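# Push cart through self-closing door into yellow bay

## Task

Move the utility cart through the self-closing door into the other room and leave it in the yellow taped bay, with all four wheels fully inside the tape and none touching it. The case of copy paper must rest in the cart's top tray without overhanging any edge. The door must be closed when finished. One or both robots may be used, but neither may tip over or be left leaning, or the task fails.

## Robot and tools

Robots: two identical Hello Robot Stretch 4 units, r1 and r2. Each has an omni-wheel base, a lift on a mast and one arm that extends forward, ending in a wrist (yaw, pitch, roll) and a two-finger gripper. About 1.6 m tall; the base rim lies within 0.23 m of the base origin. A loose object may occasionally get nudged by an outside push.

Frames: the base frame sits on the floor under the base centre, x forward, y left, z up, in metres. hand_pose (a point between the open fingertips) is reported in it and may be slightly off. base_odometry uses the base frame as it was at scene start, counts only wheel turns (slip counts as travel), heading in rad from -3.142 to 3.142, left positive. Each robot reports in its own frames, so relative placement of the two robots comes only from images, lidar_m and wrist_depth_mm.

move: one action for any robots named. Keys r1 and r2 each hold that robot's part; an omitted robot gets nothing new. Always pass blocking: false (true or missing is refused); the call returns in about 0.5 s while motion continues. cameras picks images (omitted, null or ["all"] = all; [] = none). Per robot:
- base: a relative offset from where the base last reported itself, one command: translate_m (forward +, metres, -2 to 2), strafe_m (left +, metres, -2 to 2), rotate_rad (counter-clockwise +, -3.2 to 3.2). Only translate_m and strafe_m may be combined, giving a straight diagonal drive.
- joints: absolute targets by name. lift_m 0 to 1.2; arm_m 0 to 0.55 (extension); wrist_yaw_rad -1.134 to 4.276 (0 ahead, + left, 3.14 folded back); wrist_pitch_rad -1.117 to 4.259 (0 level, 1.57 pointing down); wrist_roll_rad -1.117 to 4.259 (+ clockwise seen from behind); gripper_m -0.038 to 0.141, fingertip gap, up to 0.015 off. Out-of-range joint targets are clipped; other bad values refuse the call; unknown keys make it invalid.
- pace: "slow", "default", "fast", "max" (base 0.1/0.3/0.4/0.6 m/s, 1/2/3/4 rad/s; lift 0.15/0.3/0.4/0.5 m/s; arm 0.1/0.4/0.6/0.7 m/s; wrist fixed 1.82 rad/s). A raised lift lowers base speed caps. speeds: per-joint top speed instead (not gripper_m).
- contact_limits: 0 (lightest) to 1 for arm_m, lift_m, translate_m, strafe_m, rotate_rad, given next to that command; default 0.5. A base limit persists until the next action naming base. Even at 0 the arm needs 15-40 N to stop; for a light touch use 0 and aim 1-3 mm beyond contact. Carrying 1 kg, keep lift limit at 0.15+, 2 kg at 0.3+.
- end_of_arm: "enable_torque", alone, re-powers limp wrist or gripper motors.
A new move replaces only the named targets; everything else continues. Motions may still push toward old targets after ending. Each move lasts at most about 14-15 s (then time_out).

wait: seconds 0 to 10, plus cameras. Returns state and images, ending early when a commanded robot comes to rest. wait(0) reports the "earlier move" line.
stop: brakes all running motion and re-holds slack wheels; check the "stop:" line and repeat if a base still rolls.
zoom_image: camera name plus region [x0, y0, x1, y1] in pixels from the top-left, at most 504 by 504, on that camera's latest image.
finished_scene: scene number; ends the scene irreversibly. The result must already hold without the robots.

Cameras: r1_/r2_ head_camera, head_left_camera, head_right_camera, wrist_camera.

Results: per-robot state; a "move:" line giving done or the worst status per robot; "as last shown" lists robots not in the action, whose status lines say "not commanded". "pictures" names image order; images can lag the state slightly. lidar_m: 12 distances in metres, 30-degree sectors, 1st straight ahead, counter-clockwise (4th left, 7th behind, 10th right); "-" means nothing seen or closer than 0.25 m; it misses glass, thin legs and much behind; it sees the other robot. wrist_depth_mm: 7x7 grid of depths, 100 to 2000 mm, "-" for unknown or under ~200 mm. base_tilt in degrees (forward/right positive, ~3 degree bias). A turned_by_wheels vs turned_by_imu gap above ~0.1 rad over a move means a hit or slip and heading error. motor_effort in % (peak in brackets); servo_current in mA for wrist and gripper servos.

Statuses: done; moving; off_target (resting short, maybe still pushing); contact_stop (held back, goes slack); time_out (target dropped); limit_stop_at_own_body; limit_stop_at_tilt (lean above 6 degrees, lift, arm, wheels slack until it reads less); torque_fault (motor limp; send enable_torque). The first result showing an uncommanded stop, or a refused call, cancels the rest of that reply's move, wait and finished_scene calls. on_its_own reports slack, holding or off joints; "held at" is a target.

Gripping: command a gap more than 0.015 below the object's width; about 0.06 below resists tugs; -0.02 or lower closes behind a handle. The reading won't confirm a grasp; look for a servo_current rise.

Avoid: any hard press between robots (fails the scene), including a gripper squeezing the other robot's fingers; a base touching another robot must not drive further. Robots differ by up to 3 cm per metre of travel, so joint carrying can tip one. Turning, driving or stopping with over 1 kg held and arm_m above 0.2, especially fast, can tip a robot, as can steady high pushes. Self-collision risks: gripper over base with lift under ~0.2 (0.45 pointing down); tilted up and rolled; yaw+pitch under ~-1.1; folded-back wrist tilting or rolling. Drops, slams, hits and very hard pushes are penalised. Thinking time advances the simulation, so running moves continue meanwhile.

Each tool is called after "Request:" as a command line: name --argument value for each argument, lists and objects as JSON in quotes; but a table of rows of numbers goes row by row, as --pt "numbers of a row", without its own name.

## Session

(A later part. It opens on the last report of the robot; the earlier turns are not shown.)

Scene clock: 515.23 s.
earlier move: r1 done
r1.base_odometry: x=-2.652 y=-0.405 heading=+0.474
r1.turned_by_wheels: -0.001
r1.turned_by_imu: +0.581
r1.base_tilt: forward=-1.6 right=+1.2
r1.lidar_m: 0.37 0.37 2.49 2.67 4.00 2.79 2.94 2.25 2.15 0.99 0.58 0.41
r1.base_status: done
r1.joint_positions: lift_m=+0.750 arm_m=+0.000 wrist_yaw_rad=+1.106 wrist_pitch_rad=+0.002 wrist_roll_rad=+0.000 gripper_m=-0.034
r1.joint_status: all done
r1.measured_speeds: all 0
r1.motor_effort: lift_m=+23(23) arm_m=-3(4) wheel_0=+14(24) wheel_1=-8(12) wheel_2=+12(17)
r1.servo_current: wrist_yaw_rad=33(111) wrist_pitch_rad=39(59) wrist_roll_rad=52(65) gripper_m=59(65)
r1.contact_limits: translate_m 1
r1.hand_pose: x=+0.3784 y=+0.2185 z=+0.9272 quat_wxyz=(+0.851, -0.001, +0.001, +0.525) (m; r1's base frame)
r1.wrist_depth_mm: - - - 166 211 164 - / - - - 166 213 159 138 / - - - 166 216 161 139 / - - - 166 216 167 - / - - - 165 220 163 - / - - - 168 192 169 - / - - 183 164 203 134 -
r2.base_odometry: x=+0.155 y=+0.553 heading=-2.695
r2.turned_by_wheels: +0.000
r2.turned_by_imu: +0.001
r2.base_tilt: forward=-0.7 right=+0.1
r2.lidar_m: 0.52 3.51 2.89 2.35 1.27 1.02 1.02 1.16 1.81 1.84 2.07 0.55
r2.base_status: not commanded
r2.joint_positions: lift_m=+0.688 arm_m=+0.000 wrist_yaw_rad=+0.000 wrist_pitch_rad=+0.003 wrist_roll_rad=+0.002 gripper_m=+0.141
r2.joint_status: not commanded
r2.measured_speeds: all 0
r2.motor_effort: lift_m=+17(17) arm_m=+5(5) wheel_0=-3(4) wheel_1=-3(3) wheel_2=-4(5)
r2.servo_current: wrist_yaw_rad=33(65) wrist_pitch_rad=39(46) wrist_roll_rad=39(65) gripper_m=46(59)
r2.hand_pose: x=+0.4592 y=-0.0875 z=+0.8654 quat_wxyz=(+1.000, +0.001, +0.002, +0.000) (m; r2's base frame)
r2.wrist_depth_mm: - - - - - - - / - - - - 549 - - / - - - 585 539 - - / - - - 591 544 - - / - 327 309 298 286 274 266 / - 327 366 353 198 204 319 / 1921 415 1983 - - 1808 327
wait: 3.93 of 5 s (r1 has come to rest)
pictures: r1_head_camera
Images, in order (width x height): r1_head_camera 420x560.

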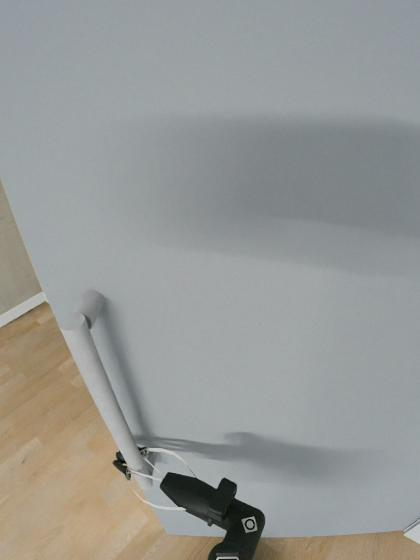

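Request:
move --blocking false --r1 '{"base":{"translate_m":-0.27,"strafe_m":-0.05},"pace":"slow","contact_limits":{"translate_m":1.0}}' --cameras '[]'

Request:
wait --seconds 5 --cameras '["r1_head_camera","r1_wrist_camera"]'

Scene clock: 548.70 s.
move: r1 moving
r1.base_odometry: x=-2.662 y=-0.413 heading=+0.474
r1.turned_by_wheels: +0.001
r1.turned_by_imu: +0.013
r1.base_tilt: forward=-1.6 right=+1.2
r1.lidar_m: 0.39 0.36 2.48 2.69 4.07 2.80 2.89 2.27 2.11 0.98 0.58 0.41
r1.base_status: translate_m moving; strafe_m moving
r1.joint_positions: lift_m=+0.750 arm_m=+0.000 wrist_yaw_rad=+1.106 wrist_pitch_rad=+0.002 wrist_roll_rad=+0.000 gripper_m=-0.034
r1.joint_status: not commanded
r1.measured_speeds: translate_m=-0.049 strafe_m=-0.009 rotate_rad=+0.000 lift_m=+0.000 arm_m=+0.000 wrist_yaw_rad=+0.000 wrist_pitch_rad=+0.000 wrist_roll_rad=+0.000
r1.motor_effort: lift_m=+23(23) arm_m=-3(4) wheel_0=+1(12) wheel_1=-13(13) wheel_2=+19(19)
r1.servo_current: wrist_yaw_rad=65(72) wrist_pitch_rad=46(52) wrist_roll_rad=52(59) gripper_m=65(65)
r1.contact_limits: translate_m 1
r1.hand_pose: x=+0.3784 y=+0.2185 z=+0.9272 quat_wxyz=(+0.851, -0.001, +0.001, +0.525) (m; r1's base frame)
r1.wrist_depth_mm: - - - 165 223 166 - / - - - 166 215 161 140 / - - - 168 218 163 141 / - - - 166 219 170 - / - - - 167 232 165 - / - - 208 167 183 166 - / - - 179 165 214 149 -
r2: as last shown
r2.turned_by_imu: +0.000
r2.lidar_m: 0.51 3.50 2.91 2.35 1.25 1.02 1.03 1.15 1.84 1.82 2.09 0.52
r2.motor_effort: lift_m=+17(17) arm_m=+5(5) wheel_0=-4(4) wheel_1=-3(3) wheel_2=-4(5)
r2.servo_current: wrist_yaw_rad=46(52) wrist_pitch_rad=46(46) wrist_roll_rad=52(52) gripper_m=46(59)
r2.wrist_depth_mm: - - - - - - - / - - - - 554 - - / - - - 591 544 - - / - - - 585 549 - - / - 325 310 298 287 274 267 / - 327 368 353 199 204 320 / 1983 418 1921 - - 1756 325
pictures: none
No camera images: "cameras" was empty.

Scene clock: 552.20 s.
earlier move: r1 done
r1.base_odometry: x=-2.869 y=-0.573 heading=+0.474
r1.turned_by_wheels: +0.000
r1.turned_by_imu: +0.025
r1.base_tilt: forward=-1.6 right=+1.3
r1.lidar_m: 0.42 0.37 2.69 2.94 4.53 2.60 2.61 2.07 2.04 1.16 0.84 0.48
r1.base_status: done
r1.joint_positions: lift_m=+0.750 arm_m=+0.000 wrist_yaw_rad=+1.106 wrist_pitch_rad=+0.002 wrist_roll_rad=+0.000 gripper_m=-0.034
r1.joint_status: not commanded
r1.measured_speeds: all 0
r1.motor_effort: lift_m=+23(23) arm_m=-3(4) wheel_0=+3(12) wheel_1=-7(14) wheel_2=+11(21)
r1.servo_current: wrist_yaw_rad=52(72) wrist_pitch_rad=46(52) wrist_roll_rad=52(72) gripper_m=65(65)
r1.contact_limits: translate_m 1
r1.hand_pose: x=+0.3784 y=+0.2185 z=+0.9272 quat_wxyz=(+0.851, -0.001, +0.001, +0.525) (m; r1's base frame)
r1.wrist_depth_mm: - - - 162 213 179 - / - - - 165 215 180 - / - - - 166 216 176 159 / - - - 163 216 177 151 / - - - 166 218 177 156 / - - 208 166 198 178 160 / - - 183 163 206 169 -
r2.base_odometry: x=+0.155 y=+0.553 heading=-2.695
r2.turned_by_wheels: +0.000
r2.turned_by_imu: +0.000
r2.base_tilt: forward=-0.7 right=+0.0
r2.lidar_m: 0.51 3.51 2.91 2.39 1.26 1.05 1.00 1.17 1.85 1.83 2.06 0.54
r2.base_status: not commanded
r2.joint_positions: lift_m=+0.688 arm_m=+0.000 wrist_yaw_rad=+0.000 wrist_pitch_rad=+0.003 wrist_roll_rad=+0.002 gripper_m=+0.141
r2.joint_status: not commanded
r2.measured_speeds: all 0
r2.motor_effort: lift_m=+17(17) arm_m=+4(5) wheel_0=-3(4) wheel_1=-3(3) wheel_2=-4(5)
r2.servo_current: wrist_yaw_rad=52(59) wrist_pitch_rad=46(52) wrist_roll_rad=59(65) gripper_m=52(59)
r2.hand_pose: x=+0.4592 y=-0.0875 z=+0.8654 quat_wxyz=(+1.000, +0.001, +0.002, +0.000) (m; r2's base frame)
r2.wrist_depth_mm: - - - - - - - / - - - - 559 - - / - - - 585 549 - - / - - - 591 549 - - / - 325 310 298 287 273 267 / - 327 368 353 198 204 319 / 1983 418 1983 - - 1756 327
wait: 3.50 of 5 s (r1 has come to rest)
pictures: r1_head_camera, r1_wrist_camera
Images, in order (width x height): r1_head_camera 420x560, r1_wrist_camera 616x392.

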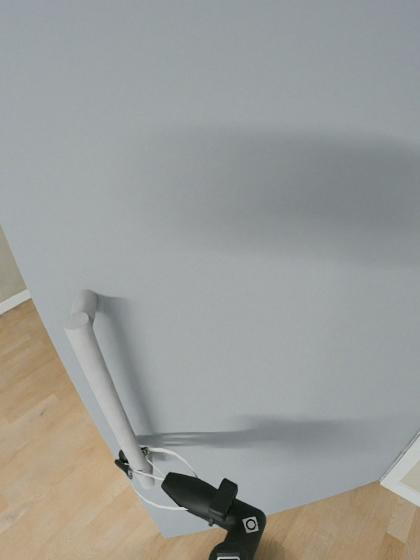

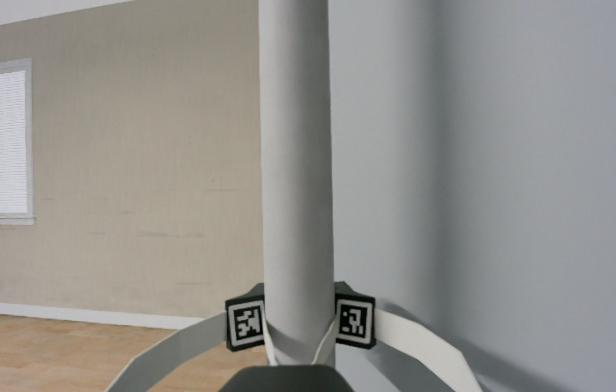

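Request:
move --blocking false --r1 '{"base":{"translate_m":-0.2,"strafe_m":-0.15},"pace":"slow","contact_limits":{"translate_m":1.0}}' --cameras '[]'

Request:
wait --seconds 5 --cameras '["r1_head_camera"]'

Scene clock: 564.63 s.
move: r1 moving
r1.base_odometry: x=-2.876 y=-0.585 heading=+0.476
r1.turned_by_wheels: +0.002
r1.turned_by_imu: +0.002
r1.base_tilt: forward=-1.5 right=+1.2
r1.lidar_m: 0.41 0.37 2.69 2.93 4.54 2.59 2.57 2.05 2.02 1.18 0.87 0.48
r1.base_status: translate_m moving; strafe_m moving
r1.joint_positions: lift_m=+0.750 arm_m=+0.000 wrist_yaw_rad=+1.106 wrist_pitch_rad=+0.002 wrist_roll_rad=+0.000 gripper_m=-0.034
r1.joint_status: not commanded
r1.measured_speeds: translate_m=-0.041 strafe_m=-0.031 rotate_rad=+0.003 lift_m=+0.000 arm_m=+0.000 wrist_yaw_rad=+0.000 wrist_pitch_rad=+0.000 wrist_roll_rad=+0.000
r1.motor_effort: lift_m=+23(23) arm_m=-3(3) wheel_0=+13(13) wheel_1=-9(12) wheel_2=+16(16)
r1.servo_current: wrist_yaw_rad=52(72) wrist_pitch_rad=39(46) wrist_roll_rad=46(59) gripper_m=65(72)
r1.contact_limits: translate_m 1
r1.hand_pose: x=+0.3784 y=+0.2185 z=+0.9272 quat_wxyz=(+0.851, -0.001, +0.001, +0.525) (m; r1's base frame)
r1.wrist_depth_mm: - - - 163 213 179 - / - - - 165 213 179 - / - - - 166 215 176 159 / - - - 166 216 176 152 / - - - 167 216 177 156 / - - - 167 199 177 160 / - - 1983 145 205 168 -
r2: as last shown
r2.base_tilt: forward=-0.6 right=+0.1
r2.lidar_m: 0.51 3.49 2.92 2.35 1.24 1.02 1.03 1.17 1.83 1.83 2.06 0.53
r2.motor_effort: lift_m=+17(17) arm_m=+5(5) wheel_0=-3(4) wheel_1=-3(3) wheel_2=-5(5)
r2.servo_current: wrist_yaw_rad=46(52) wrist_pitch_rad=46(46) wrist_roll_rad=59(59) gripper_m=59(59)
r2.wrist_depth_mm: - - - - - - - / - - - - 549 - - / - - - 585 539 - - / - - - 591 549 - - / - 327 310 297 289 273 265 / - 327 368 353 198 204 317 / 1863 418 1983 - - 1756 327
pictures: none
No camera images: "cameras" was empty.

Scene clock: 567.87 s.
earlier move: r1 done
r1.base_odometry: x=-2.978 y=-0.797 heading=+0.476
r1.turned_by_wheels: +0.000
r1.turned_by_imu: +0.256
r1.base_tilt: forward=-1.6 right=+1.2
r1.lidar_m: 0.40 0.35 2.92 3.65 2.63 3.09 2.05 1.88 1.48 0.99 0.74 0.46
r1.base_status: done
r1.joint_positions: lift_m=+0.750 arm_m=+0.000 wrist_yaw_rad=+1.111 wrist_pitch_rad=+0.002 wrist_roll_rad=+0.000 gripper_m=-0.034
r1.joint_status: not commanded
r1.measured_speeds: all 0
r1.motor_effort: lift_m=+23(23) arm_m=+1(3) wheel_0=+19(24) wheel_1=-4(12) wheel_2=+12(21)
r1.servo_current: wrist_yaw_rad=59(85) wrist_pitch_rad=39(46) wrist_roll_rad=52(72) gripper_m=65(72)
r1.contact_limits: translate_m 1
r1.hand_pose: x=+0.3772 y=+0.2196 z=+0.9272 quat_wxyz=(+0.850, -0.001, +0.001, +0.527) (m; r1's base frame)
r1.wrist_depth_mm: - - - 170 213 168 - / - - - 165 208 165 - / - - - 169 209 171 147 / - - - 165 211 167 - / - - - 167 213 168 149 / - - 185 167 198 168 150 / - 1921 1921 164 200 159 -
r2.base_odometry: x=+0.155 y=+0.553 heading=-2.695
r2.turned_by_wheels: +0.000
r2.turned_by_imu: +0.000
r2.base_tilt: forward=-0.6 right=+0.1
r2.lidar_m: 0.51 3.51 2.88 2.36 1.25 1.03 1.03 1.17 1.85 1.83 2.08 0.53
r2.base_status: not commanded
r2.joint_positions: lift_m=+0.688 arm_m=+0.000 wrist_yaw_rad=+0.000 wrist_pitch_rad=+0.003 wrist_roll_rad=+0.002 gripper_m=+0.141
r2.joint_status: not commanded
r2.measured_speeds: all 0
r2.motor_effort: lift_m=+17(17) arm_m=+5(5) wheel_0=-3(4) wheel_1=-3(3) wheel_2=-4(5)
r2.servo_current: wrist_yaw_rad=59(59) wrist_pitch_rad=46(46) wrist_roll_rad=46(59) gripper_m=52(59)
r2.hand_pose: x=+0.4592 y=-0.0875 z=+0.8654 quat_wxyz=(+1.000, +0.001, +0.002, +0.000) (m; r2's base frame)
r2.wrist_depth_mm: - - - - - - - / - - - - 549 - - / - - - 585 549 - - / - - - 591 544 - - / - 325 310 298 287 276 267 / - 327 368 355 198 204 319 / 1921 415 1983 - - 1756 329
wait: 3.23 of 5 s (r1 has come to rest)
pictures: r1_head_camera
Images, in order (width x height): r1_head_camera 420x560.

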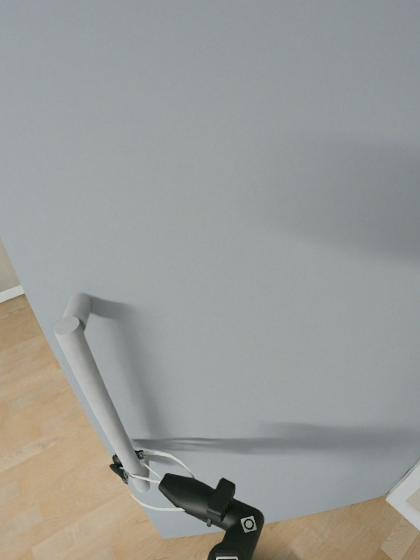

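Request:
move --blocking false --r1 '{"base":{"translate_m":-0.3,"strafe_m":-0.16},"pace":"slow","contact_limits":{"translate_m":1.0}}' --cameras '[]'

Request:
wait --seconds 5 --cameras '["r1_head_camera","r2_head_camera"]'

Scene clock: 575.93 s.
move: r1 moving
r1.base_odometry: x=-2.986 y=-0.809 heading=+0.478
r1.turned_by_wheels: +0.001
r1.turned_by_imu: +0.023
r1.base_tilt: forward=-1.6 right=+1.2
r1.lidar_m: 0.39 0.35 2.91 3.72 2.63 2.97 2.04 1.87 1.43 0.97 0.71 0.45
r1.base_status: translate_m moving; strafe_m moving
r1.joint_positions: lift_m=+0.750 arm_m=+0.000 wrist_yaw_rad=+1.111 wrist_pitch_rad=+0.002 wrist_roll_rad=+0.000 gripper_m=-0.034
r1.joint_status: not commanded
r1.measured_speeds: translate_m=-0.051 strafe_m=-0.027 rotate_rad=-0.008 lift_m=+0.000 arm_m=+0.000 wrist_yaw_rad=+0.000 wrist_pitch_rad=+0.000 wrist_roll_rad=+0.000
r1.motor_effort: lift_m=+23(23) arm_m=-3(4) wheel_0=+10(16) wheel_1=-9(11) wheel_2=+18(18)
r1.servo_current: wrist_yaw_rad=52(85) wrist_pitch_rad=46(46) wrist_roll_rad=46(65) gripper_m=65(65)
r1.contact_limits: translate_m 1
r1.hand_pose: x=+0.3772 y=+0.2196 z=+0.9272 quat_wxyz=(+0.850, -0.001, +0.001, +0.527) (m; r1's base frame)
r1.wrist_depth_mm: - - - 168 214 168 - / - - - 164 216 166 - / - - - 167 211 172 148 / - - - 166 213 168 - / - - - 167 214 169 150 / - - 185 166 193 169 150 / - - 1921 164 201 160 -
r2: as last shown
r2.base_tilt: forward=-0.7 right=+0.1
r2.lidar_m: 0.51 3.52 2.90 2.35 1.27 1.04 1.02 1.17 1.85 1.82 2.08 0.54
r2.motor_effort: lift_m=+17(17) arm_m=+4(5) wheel_0=-4(4) wheel_1=-3(3) wheel_2=-4(5)
r2.servo_current: wrist_yaw_rad=59(59) wrist_pitch_rad=39(46) wrist_roll_rad=39(59) gripper_m=52(59)
r2.wrist_depth_mm: - - - - - - - / - - - - 554 - - / - - - 591 549 - - / - - - 591 549 - - / - 325 309 297 287 274 267 / - 327 366 351 198 204 320 / 1921 418 1921 - - 1708 327
pictures: none
No camera images: "cameras" was empty.

Scene clock: 580.00 s.
earlier move: r1 done
r1.base_odometry: x=-3.171 y=-1.077 heading=+0.478
r1.turned_by_wheels: +0.001
r1.turned_by_imu: +0.289
r1.base_tilt: forward=-1.5 right=+1.2
r1.lidar_m: 0.40 0.38 3.47 2.69 2.67 1.99 1.62 1.59 1.04 0.85 0.69 0.46
r1.base_status: done
r1.joint_positions: lift_m=+0.750 arm_m=+0.000 wrist_yaw_rad=+1.111 wrist_pitch_rad=+0.002 wrist_roll_rad=+0.000 gripper_m=-0.034
r1.joint_status: not commanded
r1.measured_speeds: all 0
r1.motor_effort: lift_m=+23(23) arm_m=+1(4) wheel_0=+13(17) wheel_1=-4(11) wheel_2=+14(20)
r1.servo_current: wrist_yaw_rad=52(91) wrist_pitch_rad=46(52) wrist_roll_rad=65(72) gripper_m=65(72)
r1.contact_limits: translate_m 1
r1.hand_pose: x=+0.3772 y=+0.2196 z=+0.9272 quat_wxyz=(+0.850, -0.001, +0.001, +0.527) (m; r1's base frame)
r1.wrist_depth_mm: - - - 172 211 165 - / - - - 170 206 161 142 / - - - 169 208 163 143 / - - - 165 209 163 - / - - - 165 211 165 - / - - 184 167 196 165 - / - 154 1983 165 190 155 -
r2.base_odometry: x=+0.155 y=+0.553 heading=-2.695
r2.turned_by_wheels: +0.000
r2.turned_by_imu: +0.001
r2.base_tilt: forward=-0.6 right=+0.1
r2.lidar_m: 0.52 3.51 2.88 2.37 1.24 1.04 1.03 1.15 1.87 1.81 2.07 0.54
r2.base_status: not commanded
r2.joint_positions: lift_m=+0.688 arm_m=+0.000 wrist_yaw_rad=+0.000 wrist_pitch_rad=+0.003 wrist_roll_rad=+0.002 gripper_m=+0.141
r2.joint_status: not commanded
r2.measured_speeds: all 0
r2.motor_effort: lift_m=+17(17) arm_m=+4(5) wheel_0=-3(4) wheel_1=-3(3) wheel_2=-5(5)
r2.servo_current: wrist_yaw_rad=39(65) wrist_pitch_rad=39(52) wrist_roll_rad=52(59) gripper_m=52(59)
r2.hand_pose: x=+0.4592 y=-0.0875 z=+0.8654 quat_wxyz=(+1.000, +0.001, +0.002, +0.000) (m; r2's base frame)
r2.wrist_depth_mm: - - - - - - - / - - - - 549 - - / - - - 585 539 - - / - - - 585 544 - - / - 327 309 298 287 274 266 / - 327 368 355 199 204 319 / 1983 415 1921 - - 1756 327
wait: 4.07 of 5 s (r1 has come to rest)
pictures: r1_head_camera, r2_head_camera
Images, in order (width x height): r1_head_camera 420x560, r2_head_camera 420x560.

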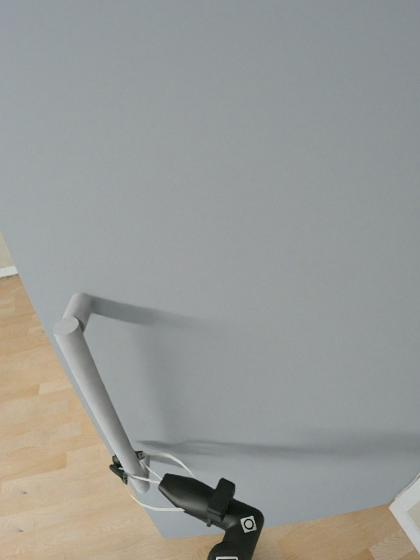

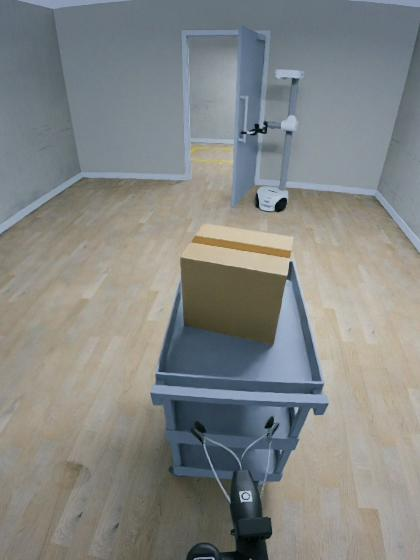

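Request:
move --blocking false --r1 '{"base":{"translate_m":-0.3,"strafe_m":-0.15},"pace":"slow","contact_limits":{"translate_m":1.0}}' --cameras '[]'

Request:
wait --seconds 5 --cameras '["r1_head_camera","r2_head_camera","r2_wrist_camera"]'

Scene clock: 591.40 s.
move: r1 moving
r1.base_odometry: x=-3.179 y=-1.088 heading=+0.480
r1.turned_by_wheels: +0.001
r1.turned_by_imu: +0.023
r1.base_tilt: forward=-1.6 right=+1.2
r1.lidar_m: 0.40 0.37 3.52 2.66 2.68 1.95 1.58 1.60 1.02 0.85 0.68 0.45
r1.base_status: translate_m moving; strafe_m moving
r1.joint_positions: lift_m=+0.750 arm_m=+0.000 wrist_yaw_rad=+1.111 wrist_pitch_rad=+0.002 wrist_roll_rad=+0.000 gripper_m=-0.034
r1.joint_status: not commanded
r1.measured_speeds: translate_m=-0.049 strafe_m=-0.025 rotate_rad=+0.001 lift_m=+0.000 arm_m=+0.000 wrist_yaw_rad=+0.000 wrist_pitch_rad=+0.000 wrist_roll_rad=+0.000
r1.motor_effort: lift_m=+23(23) arm_m=+0(2) wheel_0=+9(15) wheel_1=-12(12) wheel_2=+18(18)
r1.servo_current: wrist_yaw_rad=72(72) wrist_pitch_rad=39(46) wrist_roll_rad=59(59) gripper_m=59(65)
r1.contact_limits: translate_m 1
r1.hand_pose: x=+0.3773 y=+0.2196 z=+0.9272 quat_wxyz=(+0.850, -0.001, +0.001, +0.527) (m; r1's base frame)
r1.wrist_depth_mm: - - - 169 213 166 - / - - - 164 208 162 143 / - - - 167 209 164 145 / - - - 165 211 165 - / - - - 166 213 166 - / - - 183 166 198 167 - / - 1921 1921 166 208 156 -
r2: as last shown
r2.turned_by_imu: +0.000
r2.base_tilt: forward=-0.7 right=+0.0
r2.lidar_m: 0.52 3.50 2.91 2.36 1.27 1.03 1.02 1.16 1.85 1.83 2.09 0.53
r2.motor_effort: lift_m=+17(17) arm_m=+5(5) wheel_0=-3(4) wheel_1=-3(3) wheel_2=-4(5)
r2.servo_current: wrist_yaw_rad=46(52) wrist_pitch_rad=39(46) wrist_roll_rad=52(52) gripper_m=46(52)
r2.wrist_depth_mm: - - - - - - - / - - - - 554 - - / - - - 580 539 - - / - - - 591 544 - - / - 325 310 298 286 274 266 / - 329 368 353 198 204 320 / 1921 415 1983 - - 1756 327
pictures: none
No camera images: "cameras" was empty.

Scene clock: 595.43 s.
earlier move: r1 done
r1.base_odometry: x=-3.368 y=-1.348 heading=+0.480
r1.turned_by_wheels: +0.000
r1.turned_by_imu: +0.294
r1.base_tilt: forward=-1.6 right=+1.2
r1.lidar_m: 0.38 0.36 4.62 2.78 2.05 1.47 1.40 1.08 0.76 0.73 0.63 0.43
r1.base_status: done
r1.joint_positions: lift_m=+0.750 arm_m=+0.000 wrist_yaw_rad=+1.111 wrist_pitch_rad=+0.002 wrist_roll_rad=+0.000 gripper_m=-0.034
r1.joint_status: not commanded
r1.measured_speeds: all 0
r1.motor_effort: lift_m=+23(23) arm_m=+1(4) wheel_0=+13(16) wheel_1=-4(12) wheel_2=+13(19)
r1.servo_current: wrist_yaw_rad=78(91) wrist_pitch_rad=39(52) wrist_roll_rad=65(65) gripper_m=59(72)
r1.contact_limits: translate_m 1
r1.hand_pose: x=+0.3771 y=+0.2197 z=+0.9272 quat_wxyz=(+0.850, -0.001, +0.001, +0.528) (m; r1's base frame)
r1.wrist_depth_mm: - - - 173 210 162 - / - - - 171 206 157 138 / - - - 171 215 159 139 / - - - 169 208 165 - / - - - 168 210 166 - / - - 185 165 195 167 - / - 154 1921 165 189 151 -
r2.base_odometry: x=+0.155 y=+0.553 heading=-2.695
r2.turned_by_wheels: +0.000
r2.turned_by_imu: +0.001
r2.base_tilt: forward=-0.6 right=+0.0
r2.lidar_m: 0.52 3.48 2.92 2.34 1.26 1.03 1.03 1.17 1.86 1.82 2.10 0.55
r2.base_status: not commanded
r2.joint_positions: lift_m=+0.688 arm_m=+0.000 wrist_yaw_rad=+0.000 wrist_pitch_rad=+0.003 wrist_roll_rad=+0.002 gripper_m=+0.141
r2.joint_status: not commanded
r2.measured_speeds: all 0
r2.motor_effort: lift_m=+17(17) arm_m=+5(5) wheel_0=-4(4) wheel_1=-3(3) wheel_2=-4(5)
r2.servo_current: wrist_yaw_rad=52(59) wrist_pitch_rad=39(46) wrist_roll_rad=46(72) gripper_m=52(59)
r2.hand_pose: x=+0.4592 y=-0.0875 z=+0.8654 quat_wxyz=(+1.000, +0.001, +0.002, +0.000) (m; r2's base frame)
r2.wrist_depth_mm: - - - - - - - / - - - - 554 - - / - - - 580 544 - - / - - - 591 549 - - / - 325 312 298 287 274 266 / - 327 368 353 198 204 319 / 1983 415 1983 - - 1756 327
wait: 4.03 of 5 s (r1 has come to rest)
pictures: r1_head_camera, r2_head_camera, r2_wrist_camera
Images, in order (width x height): r1_head_camera 420x560, r2_head_camera 420x560, r2_wrist_camera 616x392.

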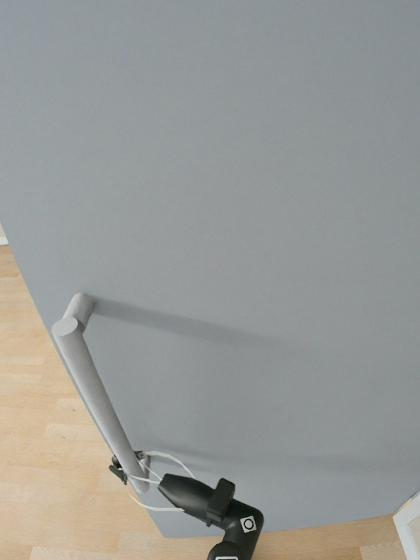

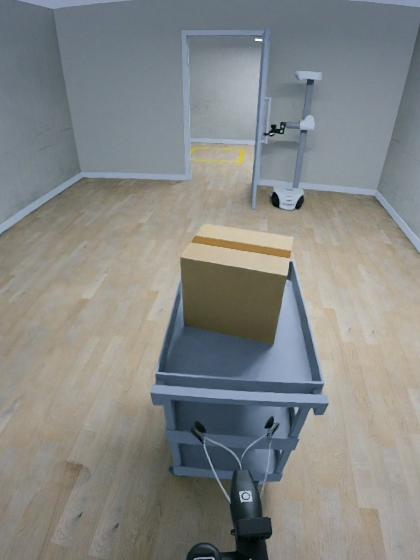

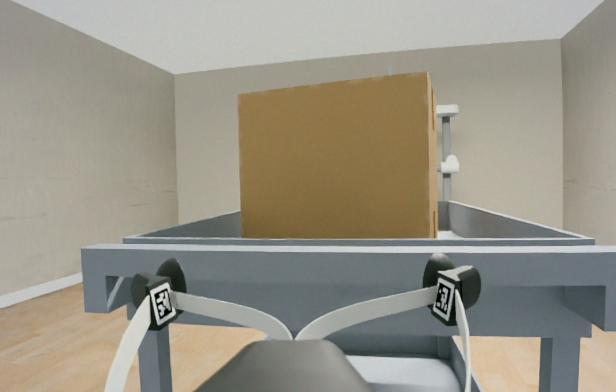

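Request:
move --blocking false --r2 '{"base":{"translate_m":0.05,"strafe_m":-0.05},"pace":"slow"}' --cameras '[]'

Request:
wait --seconds 2 --cameras '[]'

Request:
move --blocking false --r2 '{"base":{"translate_m":0.5},"pace":"slow","contact_limits":{"translate_m":0.7}}' --cameras '[]'

Request:
wait --seconds 6 --cameras '["r2_head_camera","r2_wrist_camera"]'

Scene clock: 614.03 s.
move: r2 moving
r1: as last shown
r1.turned_by_imu: +0.000
r1.lidar_m: 0.39 0.34 4.59 2.79 2.09 1.49 1.40 1.10 0.77 0.73 0.64 0.44
r1.motor_effort: lift_m=+23(23) arm_m=-4(4) wheel_0=+13(14) wheel_1=-4(4) wheel_2=+13(13)
r1.servo_current: wrist_yaw_rad=52(78) wrist_pitch_rad=52(52) wrist_roll_rad=39(59) gripper_m=59(65)
r1.contact_limits: translate_m 1
r1.wrist_depth_mm: - - - 173 211 161 - / - - - 171 205 156 138 / - - - 171 213 159 139 / - - - 170 210 165 - / - - - 169 211 162 - / - - 184 165 195 167 - / - 154 1921 165 189 152 -
r2.base_odometry: x=+0.143 y=+0.557 heading=-2.696
r2.turned_by_wheels: -0.001
r2.turned_by_imu: +0.000
r2.base_tilt: forward=-0.6 right=+0.1
r2.lidar_m: 0.51 3.51 2.93 2.42 1.29 1.02 1.02 1.17 1.82 1.82 2.06 0.54
r2.base_status: translate_m moving; strafe_m moving
r2.joint_positions: lift_m=+0.688 arm_m=+0.000 wrist_yaw_rad=+0.000 wrist_pitch_rad=+0.003 wrist_roll_rad=+0.002 gripper_m=+0.141
r2.joint_status: not commanded
r2.measured_speeds: translate_m=+0.037 strafe_m=-0.035 rotate_rad=+0.002 lift_m=+0.000 arm_m=+0.000 wrist_yaw_rad=+0.000 wrist_pitch_rad=+0.000 wrist_roll_rad=+0.000
r2.motor_effort: lift_m=+17(17) arm_m=+4(5) wheel_0=+7(8) wheel_1=-6(6) wheel_2=-8(10)
r2.servo_current: wrist_yaw_rad=46(52) wrist_pitch_rad=33(46) wrist_roll_rad=52(59) gripper_m=59(59)
r2.hand_pose: x=+0.4592 y=-0.0875 z=+0.8654 quat_wxyz=(+1.000, +0.001, +0.002, +0.000) (m; r2's base frame)
r2.wrist_depth_mm: - - - - - - - / - - - 591 535 - - / - - - 574 525 - - / - - - 585 535 - - / - 314 300 296 285 272 265 / - 320 357 345 198 260 312 / 1921 404 1983 - - 1756 319
pictures: none
No camera images: "cameras" was empty.

Scene clock: 615.47 s.
earlier move: r2 done
r1.base_odometry: x=-3.368 y=-1.348 heading=+0.480
r1.turned_by_wheels: +0.000
r1.turned_by_imu: +0.000
r1.base_tilt: forward=-1.6 right=+1.2
r1.lidar_m: 0.38 0.34 4.59 2.76 2.04 1.44 1.40 1.10 0.78 0.73 0.65 0.41
r1.base_status: not commanded
r1.joint_positions: lift_m=+0.750 arm_m=+0.000 wrist_yaw_rad=+1.111 wrist_pitch_rad=+0.002 wrist_roll_rad=+0.000 gripper_m=-0.034
r1.joint_status: not commanded
r1.measured_speeds: all 0
r1.motor_effort: lift_m=+23(23) arm_m=-3(4) wheel_0=+13(14) wheel_1=-4(4) wheel_2=+13(13)
r1.servo_current: wrist_yaw_rad=72(91) wrist_pitch_rad=39(52) wrist_roll_rad=59(65) gripper_m=59(65)
r1.contact_limits: translate_m 1
r1.hand_pose: x=+0.3771 y=+0.2197 z=+0.9272 quat_wxyz=(+0.850, -0.001, +0.001, +0.528) (m; r1's base frame)
r1.wrist_depth_mm: - - - 173 210 160 - / - - - 171 206 157 138 / - - - 170 214 158 140 / - - - 169 209 165 - / - - - 168 210 161 - / - - 184 165 194 167 - / - 155 1983 165 189 151 -
r2.base_odometry: x=+0.088 y=+0.577 heading=-2.696
r2.turned_by_wheels: +0.000
r2.turned_by_imu: +0.000
r2.base_tilt: forward=-0.7 right=+0.0
r2.lidar_m: 0.47 0.54 2.94 2.47 1.33 1.09 1.08 1.27 1.80 1.77 2.05 0.52
r2.base_status: done
r2.joint_positions: lift_m=+0.688 arm_m=+0.000 wrist_yaw_rad=-0.002 wrist_pitch_rad=+0.003 wrist_roll_rad=+0.002 gripper_m=+0.141
r2.joint_status: not commanded
r2.measured_speeds: all 0
r2.motor_effort: lift_m=+17(17) arm_m=+4(5) wheel_0=+5(11) wheel_1=-5(7) wheel_2=-9(11)
r2.servo_current: wrist_yaw_rad=39(59) wrist_pitch_rad=46(46) wrist_roll_rad=46(59) gripper_m=52(59)
r2.hand_pose: x=+0.4591 y=-0.0879 z=+0.8654 quat_wxyz=(+1.000, +0.001, +0.002, -0.001) (m; r2's base frame)
r2.wrist_depth_mm: - - - - - - - / - - - 530 559 - - / - - 564 525 500 - - / - - 574 535 508 - - / - 325 315 306 296 291 286 / 273 263 251 248 242 233 260 / 1808 1708 1808 - - 1661 -
wait: 1.43 of 2 s (r2 has come to rest)
pictures: none
No camera images: "cameras" was empty.

Scene clock: 615.97 s.
move: r2 moving
r1: as last shown
r1.lidar_m: 0.39 0.35 4.57 2.79 2.08 1.46 1.40 1.08 0.77 0.72 0.62 0.42
r1.servo_current: wrist_yaw_rad=65(91) wrist_pitch_rad=39(46) wrist_roll_rad=33(52) gripper_m=65(65)
r1.contact_limits: translate_m 1
r1.wrist_depth_mm: - - - 172 211 161 - / - - - 171 205 157 138 / - - - 171 215 158 139 / - - - 169 209 166 - / - - - 168 211 161 - / - - 185 166 195 167 - / - 155 1921 166 189 151 -
r2.base_odometry: x=+0.077 y=+0.571 heading=-2.697
r2.turned_by_wheels: +0.000
r2.turned_by_imu: +0.000
r2.base_tilt: forward=-0.7 right=+0.1
r2.lidar_m: 0.48 0.49 2.93 2.52 1.34 1.08 1.11 1.24 1.81 1.81 2.04 0.51
r2.base_status: translate_m moving
r2.joint_positions: lift_m=+0.688 arm_m=+0.000 wrist_yaw_rad=-0.007 wrist_pitch_rad=+0.003 wrist_roll_rad=+0.002 gripper_m=+0.141
r2.joint_status: not commanded
r2.measured_speeds: translate_m=+0.049 strafe_m=+0.000 rotate_rad=-0.001 lift_m=+0.000 arm_m=+0.000 wrist_yaw_rad=-0.023 wrist_pitch_rad=+0.000 wrist_roll_rad=+0.000
r2.motor_effort: lift_m=+17(17) arm_m=+5(5) wheel_0=+6(11) wheel_1=+6(6) wheel_2=-17(17)
r2.servo_current: wrist_yaw_rad=65(65) wrist_pitch_rad=46(46) wrist_roll_rad=39(52) gripper_m=59(59)
r2.contact_limits: translate_m 0.7
r2.hand_pose: x=+0.4586 y=-0.0894 z=+0.8654 quat_wxyz=(+1.000, +0.001, +0.002, -0.003) (m; r2's base frame)
r2.wrist_depth_mm: - - - - - - - / - - - 525 492 - - / - - 564 521 500 - - / - - 564 521 504 - - / - 315 306 301 294 291 285 / 259 252 246 242 236 230 286 / 1808 1756 1708 - - 1708 -
pictures: none
No camera images: "cameras" was empty.

Scene clock: 621.73 s.
earlier move: r2 done
r1.base_odometry: x=-3.368 y=-1.348 heading=+0.480
r1.turned_by_wheels: +0.000
r1.turned_by_imu: +0.000
r1.base_tilt: forward=-1.6 right=+1.2
r1.lidar_m: 0.39 0.36 4.60 2.26 2.05 1.48 1.39 1.11 0.78 0.71 0.66 0.43
r1.base_status: not commanded
r1.joint_positions: lift_m=+0.750 arm_m=+0.000 wrist_yaw_rad=+1.111 wrist_pitch_rad=+0.002 wrist_roll_rad=+0.000 gripper_m=-0.034
r1.joint_status: not commanded
r1.measured_speeds: all 0
r1.motor_effort: lift_m=+23(23) arm_m=-3(4) wheel_0=+14(14) wheel_1=-4(5) wheel_2=+13(13)
r1.servo_current: wrist_yaw_rad=59(91) wrist_pitch_rad=46(52) wrist_roll_rad=46(72) gripper_m=59(72)
r1.contact_limits: translate_m 1
r1.hand_pose: x=+0.3771 y=+0.2197 z=+0.9272 quat_wxyz=(+0.850, -0.001, +0.001, +0.528) (m; r1's base frame)
r1.wrist_depth_mm: - - - 173 211 161 - / - - - 171 205 156 138 / - - - 170 216 158 139 / - - - 169 208 165 - / - - - 168 210 161 - / - - 183 165 195 167 - / - 155 1921 165 189 152 -
r2.base_odometry: x=-0.363 y=+0.361 heading=-2.696
r2.turned_by_wheels: +0.001
r2.turned_by_imu: -0.001
r2.base_tilt: forward=-0.7 right=+0.1
r2.lidar_m: 0.47 3.44 2.85 2.80 1.92 1.60 1.56 1.77 1.92 1.86 0.62 0.52
r2.base_status: done
r2.joint_positions: lift_m=+0.688 arm_m=+0.000 wrist_yaw_rad=-0.008 wrist_pitch_rad=+0.003 wrist_roll_rad=+0.002 gripper_m=+0.141
r2.joint_status: not commanded
r2.measured_speeds: all 0
r2.motor_effort: lift_m=+17(17) arm_m=+5(5) wheel_0=+4(11) wheel_1=+5(8) wheel_2=-7(23)
r2.servo_current: wrist_yaw_rad=59(85) wrist_pitch_rad=39(52) wrist_roll_rad=52(59) gripper_m=46(59)
r2.contact_limits: translate_m 0.7
r2.hand_pose: x=+0.4585 y=-0.0897 z=+0.8654 quat_wxyz=(+1.000, +0.001, +0.002, -0.004) (m; r2's base frame)
r2.wrist_depth_mm: - - - - - - - / - - - - 539 500 473 / - - - - 535 496 473 / - - - - 539 500 480 / - - - 307 298 293 287 / - - - 248 242 233 289 / 1921 1808 - - - - -
wait: 5.77 of 6 s (r2 has come to rest)
pictures: r2_head_camera, r2_wrist_camera
Images, in order (width x height): r2_head_camera 420x560, r2_wrist_camera 616x392.

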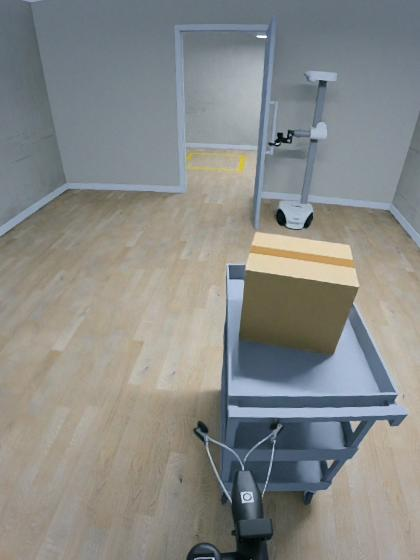

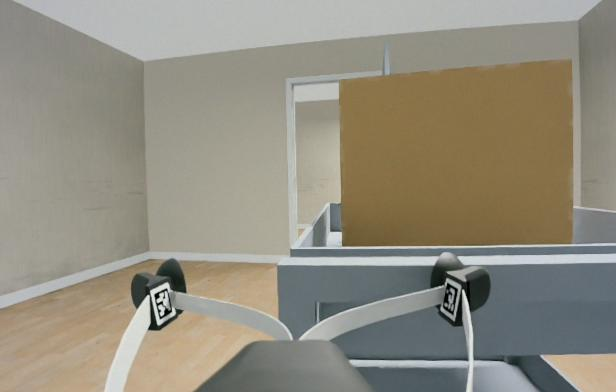

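Request:
move --blocking false --r2 '{"base":{"translate_m":-0.06,"strafe_m":-0.27}}' --cameras '[]'

Request:
wait --seconds 3 --cameras '[]'

Request:
move --blocking false --r2 '{"base":{"rotate_rad":0.05}}' --cameras '[]'

Request:
wait --seconds 1.5 --cameras '["r2_head_camera","r2_wrist_camera"]'

Scene clock: 634.30 s.
move: r2 moving
r1: as last shown
r1.lidar_m: 0.38 0.37 4.62 2.24 2.08 1.48 1.39 1.09 0.77 0.71 0.63 0.42
r1.motor_effort: lift_m=+23(23) arm_m=-4(4) wheel_0=+13(14) wheel_1=-4(4) wheel_2=+13(13)
r1.servo_current: wrist_yaw_rad=72(91) wrist_pitch_rad=39(52) wrist_roll_rad=52(65) gripper_m=65(65)
r1.contact_limits: translate_m 1
r1.wrist_depth_mm: - - - 173 210 161 - / - - - 171 205 156 138 / - - - 171 215 159 139 / - - - 169 208 165 - / - - - 168 210 161 - / - - 183 166 195 167 - / - 155 1921 165 189 151 -
r2.base_odometry: x=-0.371 y=+0.393 heading=-2.695
r2.turned_by_wheels: +0.000
r2.turned_by_imu: +0.001
r2.base_tilt: forward=-0.6 right=+0.1
r2.lidar_m: 0.47 3.51 2.86 2.86 1.92 1.56 1.59 1.74 1.88 1.86 0.64 0.52
r2.base_status: translate_m moving; strafe_m moving
r2.joint_positions: lift_m=+0.688 arm_m=+0.000 wrist_yaw_rad=-0.003 wrist_pitch_rad=+0.003 wrist_roll_rad=+0.002 gripper_m=+0.141
r2.joint_status: not commanded
r2.measured_speeds: translate_m=-0.025 strafe_m=-0.125 rotate_rad=+0.000 lift_m=+0.000 arm_m=+0.000 wrist_yaw_rad=+0.008 wrist_pitch_rad=+0.000 wrist_roll_rad=+0.000
r2.motor_effort: lift_m=+17(17) arm_m=+5(5) wheel_0=+7(12) wheel_1=-11(11) wheel_2=+5(7)
r2.servo_current: wrist_yaw_rad=39(65) wrist_pitch_rad=39(46) wrist_roll_rad=46(59) gripper_m=52(52)
r2.hand_pose: x=+0.4590 y=-0.0883 z=+0.8654 quat_wxyz=(+1.000, +0.001, +0.002, -0.002) (m; r2's base frame)
r2.wrist_depth_mm: - - - - - - - / - - - - 539 492 - / - - - - 535 496 - / - - - - 535 500 - / - - - 310 303 296 289 / - - 255 250 245 236 289 / 1921 1863 1863 - - - -
pictures: none
No camera images: "cameras" was empty.

Scene clock: 636.17 s.
earlier move: r2 done
r1.base_odometry: x=-3.368 y=-1.348 heading=+0.480
r1.turned_by_wheels: +0.000
r1.turned_by_imu: +0.000
r1.base_tilt: forward=-1.6 right=+1.2
r1.lidar_m: 0.40 0.35 4.60 2.24 2.04 1.48 1.40 1.10 0.79 0.72 0.65 0.42
r1.base_status: not commanded
r1.joint_positions: lift_m=+0.750 arm_m=+0.000 wrist_yaw_rad=+1.111 wrist_pitch_rad=+0.002 wrist_roll_rad=+0.000 gripper_m=-0.034
r1.joint_status: not commanded
r1.measured_speeds: all 0
r1.motor_effort: lift_m=+23(23) arm_m=-4(4) wheel_0=+14(14) wheel_1=-4(4) wheel_2=+13(13)
r1.servo_current: wrist_yaw_rad=59(98) wrist_pitch_rad=39(52) wrist_roll_rad=33(65) gripper_m=59(72)
r1.contact_limits: translate_m 1
r1.hand_pose: x=+0.3771 y=+0.2197 z=+0.9272 quat_wxyz=(+0.850, -0.001, +0.001, +0.528) (m; r1's base frame)
r1.wrist_depth_mm: - - - 173 210 161 - / - - - 171 205 156 138 / - - - 170 215 158 139 / - - - 169 208 166 - / - - - 168 211 161 - / - - 183 166 195 167 - / - 154 1983 166 188 152 -
r2.base_odometry: x=-0.425 y=+0.631 heading=-2.696
r2.turned_by_wheels: +0.000
r2.turned_by_imu: +0.000
r2.base_tilt: forward=-0.7 right=+0.1
r2.lidar_m: 0.50 0.56 3.06 3.10 1.92 1.58 1.57 1.75 1.63 1.63 1.81 0.53
r2.base_status: done
r2.joint_positions: lift_m=+0.688 arm_m=+0.000 wrist_yaw_rad=-0.003 wrist_pitch_rad=+0.003 wrist_roll_rad=+0.002 gripper_m=+0.141
r2.joint_status: not commanded
r2.measured_speeds: all 0
r2.motor_effort: lift_m=+17(17) arm_m=+4(5) wheel_0=+2(12) wheel_1=-2(13) wheel_2=+5(8)
r2.servo_current: wrist_yaw_rad=59(65) wrist_pitch_rad=39(46) wrist_roll_rad=59(59) gripper_m=52(59)
r2.hand_pose: x=+0.4590 y=-0.0882 z=+0.8654 quat_wxyz=(+1.000, +0.001, +0.002, -0.001) (m; r2's base frame)
r2.wrist_depth_mm: - - - - - - - / - - - 559 - - - / - - 603 554 - - - / - - 609 559 842 - - / 312 306 301 294 283 272 - / 375 220 290 287 198 268 - / 1808 1808 1983 - - 1661 1808
wait: 1.87 of 3 s (r2 has come to rest)
pictures: none
No camera images: "cameras" was empty.

Scene clock: 636.67 s.
move: r2 moving
r1: as last shown
r1.lidar_m: 0.37 0.35 4.60 2.26 2.03 1.48 1.39 1.09 0.77 0.73 0.65 0.42
r1.servo_current: wrist_yaw_rad=52(91) wrist_pitch_rad=46(46) wrist_roll_rad=52(59) gripper_m=65(65)
r1.contact_limits: translate_m 1
r1.wrist_depth_mm: - - - 173 211 161 - / - - - 171 205 157 138 / - - - 170 214 158 139 / - - - 169 209 165 - / - - - 168 211 161 - / - - 183 165 195 167 - / - 155 1983 165 189 152 -
r2.base_odometry: x=-0.425 y=+0.631 heading=-2.646
r2.turned_by_wheels: +0.049
r2.turned_by_imu: +0.048
r2.base_tilt: forward=-0.6 right=+0.1
r2.lidar_m: 0.51 0.57 3.08 3.09 1.86 1.56 1.58 1.82 1.63 1.63 1.88 0.54
r2.base_status: rotate_rad moving
r2.joint_positions: lift_m=+0.688 arm_m=+0.000 wrist_yaw_rad=-0.002 wrist_pitch_rad=+0.003 wrist_roll_rad=+0.002 gripper_m=+0.141
r2.joint_status: not commanded
r2.measured_speeds: all 0
r2.motor_effort: lift_m=+17(17) arm_m=+5(5) wheel_0=-2(7) wheel_1=-3(8) wheel_2=-5(6)
r2.servo_current: wrist_yaw_rad=52(59) wrist_pitch_rad=39(46) wrist_roll_rad=39(59) gripper_m=52(59)
r2.hand_pose: x=+0.4590 y=-0.0881 z=+0.8654 quat_wxyz=(+1.000, +0.001, +0.002, -0.001) (m; r2's base frame)
r2.wrist_depth_mm: - - - - - - - / - - - 585 - - - / - - 627 569 535 - - / - - 627 574 539 - - / - 314 301 294 282 273 310 / - 218 353 286 212 256 255 / 1921 1708 1808 - - 1708 1756
pictures: none
No camera images: "cameras" was empty.

Scene clock: 636.77 s.
earlier move: r2 done
r1.base_odometry: x=-3.368 y=-1.348 heading=+0.480
r1.turned_by_wheels: +0.000
r1.turned_by_imu: +0.000
r1.base_tilt: forward=-1.6 right=+1.2
r1.lidar_m: 0.39 0.35 4.61 2.26 2.07 1.48 1.40 1.08 0.77 0.73 0.61 0.43
r1.base_status: not commanded
r1.joint_positions: lift_m=+0.750 arm_m=+0.000 wrist_yaw_rad=+1.111 wrist_pitch_rad=+0.002 wrist_roll_rad=+0.000 gripper_m=-0.034
r1.joint_status: not commanded
r1.measured_speeds: all 0
r1.motor_effort: lift_m=+23(23) arm_m=-3(4) wheel_0=+14(14) wheel_1=-4(4) wheel_2=+13(13)
r1.servo_current: wrist_yaw_rad=52(91) wrist_pitch_rad=46(46) wrist_roll_rad=46(72) gripper_m=59(65)
r1.contact_limits: translate_m 1
r1.hand_pose: x=+0.3771 y=+0.2197 z=+0.9272 quat_wxyz=(+0.850, -0.001, +0.001, +0.528) (m; r1's base frame)
r1.wrist_depth_mm: - - - 173 210 161 - / - - - 171 206 156 138 / - - - 170 214 158 139 / - - - 169 208 166 - / - - - 168 209 161 - / - - 183 166 194 167 - / - 155 1921 165 189 152 -
r2.base_odometry: x=-0.425 y=+0.631 heading=-2.646
r2.turned_by_wheels: +0.000
r2.turned_by_imu: +0.000
r2.base_tilt: forward=-0.7 right=+0.1
r2.lidar_m: 0.47 0.58 3.09 3.10 1.87 1.57 1.58 1.80 1.63 1.61 1.84 0.51
r2.base_status: done
r2.joint_positions: lift_m=+0.688 arm_m=+0.000 wrist_yaw_rad=-0.002 wrist_pitch_rad=+0.003 wrist_roll_rad=+0.002 gripper_m=+0.141
r2.joint_status: not commanded
r2.measured_speeds: all 0
r2.motor_effort: lift_m=+17(17) arm_m=+5(5) wheel_0=-2(7) wheel_1=-3(8) wheel_2=-5(6)
r2.servo_current: wrist_yaw_rad=46(59) wrist_pitch_rad=39(46) wrist_roll_rad=46(59) gripper_m=52(59)
r2.hand_pose: x=+0.4590 y=-0.0881 z=+0.8654 quat_wxyz=(+1.000, +0.001, +0.002, -0.001) (m; r2's base frame)
r2.wrist_depth_mm: - - - - - - - / - - - 580 - - - / - - 627 564 535 - - / - - 634 569 539 - - / - 314 301 294 285 271 312 / - 219 351 287 212 256 255 / 1921 1708 1808 - - 1808 1708
wait: 0.10 of 1.5 s (r2 has come to rest)
pictures: r2_head_camera, r2_wrist_camera
Images, in order (width x height): r2_head_camera 420x560, r2_wrist_camera 616x392.

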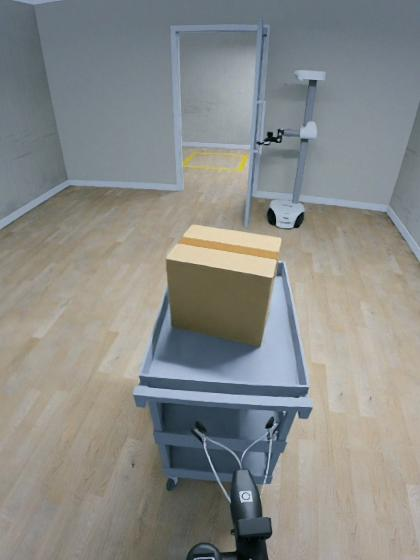

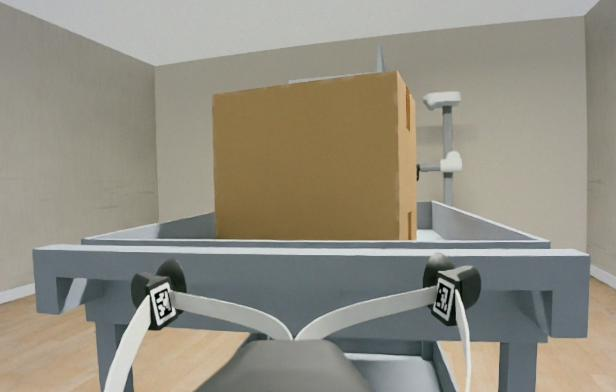

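Request:
move --blocking false --r2 '{"base":{"translate_m":0.3},"pace":"slow","contact_limits":{"translate_m":0.7}}' --cameras '[]'

Request:
wait --seconds 5 --cameras '["r2_head_camera","r2_wrist_camera"]'

Scene clock: 647.43 s.
move: r2 moving
r1: as last shown
r1.lidar_m: 0.39 0.36 4.61 2.26 2.05 1.46 1.39 1.11 0.77 0.72 0.64 0.43
r1.motor_effort: lift_m=+23(23) arm_m=-4(4) wheel_0=+13(14) wheel_1=-4(4) wheel_2=+13(13)
r1.servo_current: wrist_yaw_rad=59(85) wrist_pitch_rad=46(46) wrist_roll_rad=52(59) gripper_m=65(65)
r1.contact_limits: translate_m 1
r1.wrist_depth_mm: - - - 173 210 161 - / - - - 171 205 157 138 / - - - 171 214 158 139 / - - - 169 209 165 - / - - - 168 211 161 - / - - 183 165 195 167 - / - 155 1921 165 189 152 -
r2.base_odometry: x=-0.436 y=+0.625 heading=-2.646
r2.turned_by_wheels: +0.000
r2.turned_by_imu: +0.000
r2.base_tilt: forward=-0.7 right=+0.1
r2.lidar_m: 0.50 0.55 3.11 3.09 1.86 1.57 1.56 1.84 1.63 1.64 1.88 0.53
r2.base_status: translate_m moving
r2.joint_positions: lift_m=+0.688 arm_m=+0.000 wrist_yaw_rad=-0.002 wrist_pitch_rad=+0.003 wrist_roll_rad=+0.002 gripper_m=+0.141
r2.joint_status: not commanded
r2.measured_speeds: translate_m=+0.048 strafe_m=+0.000 rotate_rad=-0.002 lift_m=+0.000 arm_m=+0.000 wrist_yaw_rad=+0.000 wrist_pitch_rad=+0.000 wrist_roll_rad=+0.000
r2.motor_effort: lift_m=+17(17) arm_m=+4(5) wheel_0=+5(7) wheel_1=+5(6) wheel_2=-9(10)
r2.servo_current: wrist_yaw_rad=52(59) wrist_pitch_rad=46(46) wrist_roll_rad=46(59) gripper_m=52(52)
r2.contact_limits: translate_m 0.7
r2.hand_pose: x=+0.4590 y=-0.0881 z=+0.8654 quat_wxyz=(+1.000, +0.001, +0.002, -0.001) (m; r2's base frame)
r2.wrist_depth_mm: - - - - - - - / - - - 564 597 - - / - - 615 549 521 - - / - - 621 559 525 - - / 373 307 300 293 286 306 329 / 377 366 279 276 258 247 247 / 1921 1756 1863 - - 1708 1618
pictures: none
No camera images: "cameras" was empty.

Scene clock: 651.20 s.
earlier move: r2 done
r1.base_odometry: x=-3.368 y=-1.348 heading=+0.480
r1.turned_by_wheels: +0.000
r1.turned_by_imu: +0.000
r1.base_tilt: forward=-1.6 right=+1.2
r1.lidar_m: 0.38 0.35 4.61 1.95 2.04 1.48 1.40 1.09 0.76 0.72 0.64 0.42
r1.base_status: not commanded
r1.joint_positions: lift_m=+0.750 arm_m=+0.000 wrist_yaw_rad=+1.111 wrist_pitch_rad=+0.002 wrist_roll_rad=+0.000 gripper_m=-0.034
r1.joint_status: not commanded
r1.measured_speeds: all 0
r1.motor_effort: lift_m=+23(23) arm_m=-4(4) wheel_0=+14(14) wheel_1=-4(4) wheel_2=+13(13)
r1.servo_current: wrist_yaw_rad=59(91) wrist_pitch_rad=52(52) wrist_roll_rad=33(72) gripper_m=59(72)
r1.contact_limits: translate_m 1
r1.hand_pose: x=+0.3771 y=+0.2197 z=+0.9272 quat_wxyz=(+0.850, -0.001, +0.001, +0.528) (m; r1's base frame)
r1.wrist_depth_mm: - - - 173 210 160 - / - - - 171 206 157 138 / - - - 170 215 159 139 / - 1983 - 169 208 165 - / - - - 168 211 161 - / - - 182 165 195 167 - / - 155 1921 165 189 152 -
r2.base_odometry: x=-0.689 y=+0.488 heading=-2.646
r2.turned_by_wheels: +0.000
r2.turned_by_imu: +0.000
r2.base_tilt: forward=-0.7 right=+0.1
r2.lidar_m: 0.43 3.58 3.01 3.02 2.22 1.86 1.87 1.97 1.69 1.68 1.99 0.52
r2.base_status: done
r2.joint_positions: lift_m=+0.688 arm_m=+0.000 wrist_yaw_rad=-0.006 wrist_pitch_rad=+0.003 wrist_roll_rad=+0.002 gripper_m=+0.141
r2.joint_status: not commanded
r2.measured_speeds: all 0
r2.motor_effort: lift_m=+17(17) arm_m=+5(5) wheel_0=+3(11) wheel_1=+3(8) wheel_2=-8(17)
r2.servo_current: wrist_yaw_rad=46(65) wrist_pitch_rad=39(52) wrist_roll_rad=52(65) gripper_m=59(59)
r2.contact_limits: translate_m 0.7
r2.hand_pose: x=+0.4587 y=-0.0892 z=+0.8654 quat_wxyz=(+1.000, +0.001, +0.002, -0.003) (m; r2's base frame)
r2.wrist_depth_mm: - - - - - - - / - - - 559 521 - - / - - - 549 508 488 - / - - - 554 512 492 - / - - 309 303 298 293 290 / - - 249 244 240 234 289 / 1983 1863 1661 - - - -
wait: 3.77 of 5 s (r2 has come to rest)
pictures: r2_head_camera, r2_wrist_camera
Images, in order (width x height): r2_head_camera 420x560, r2_wrist_camera 616x392.

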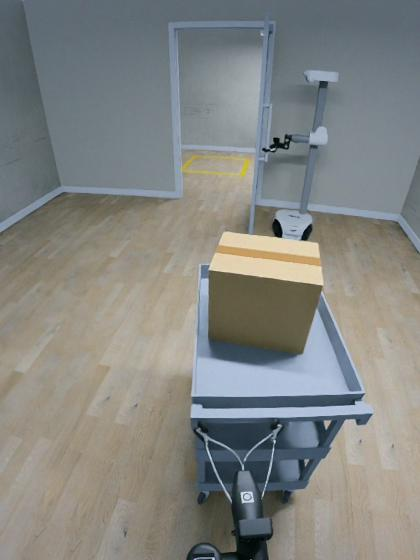

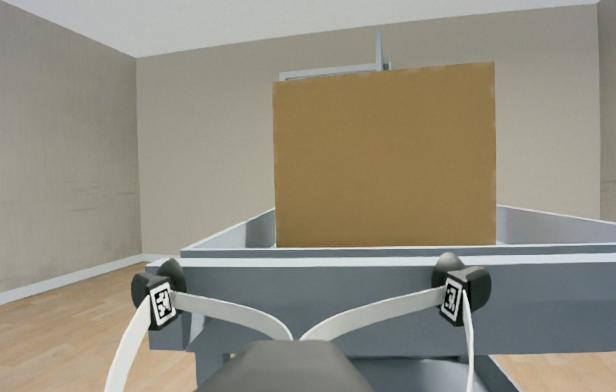

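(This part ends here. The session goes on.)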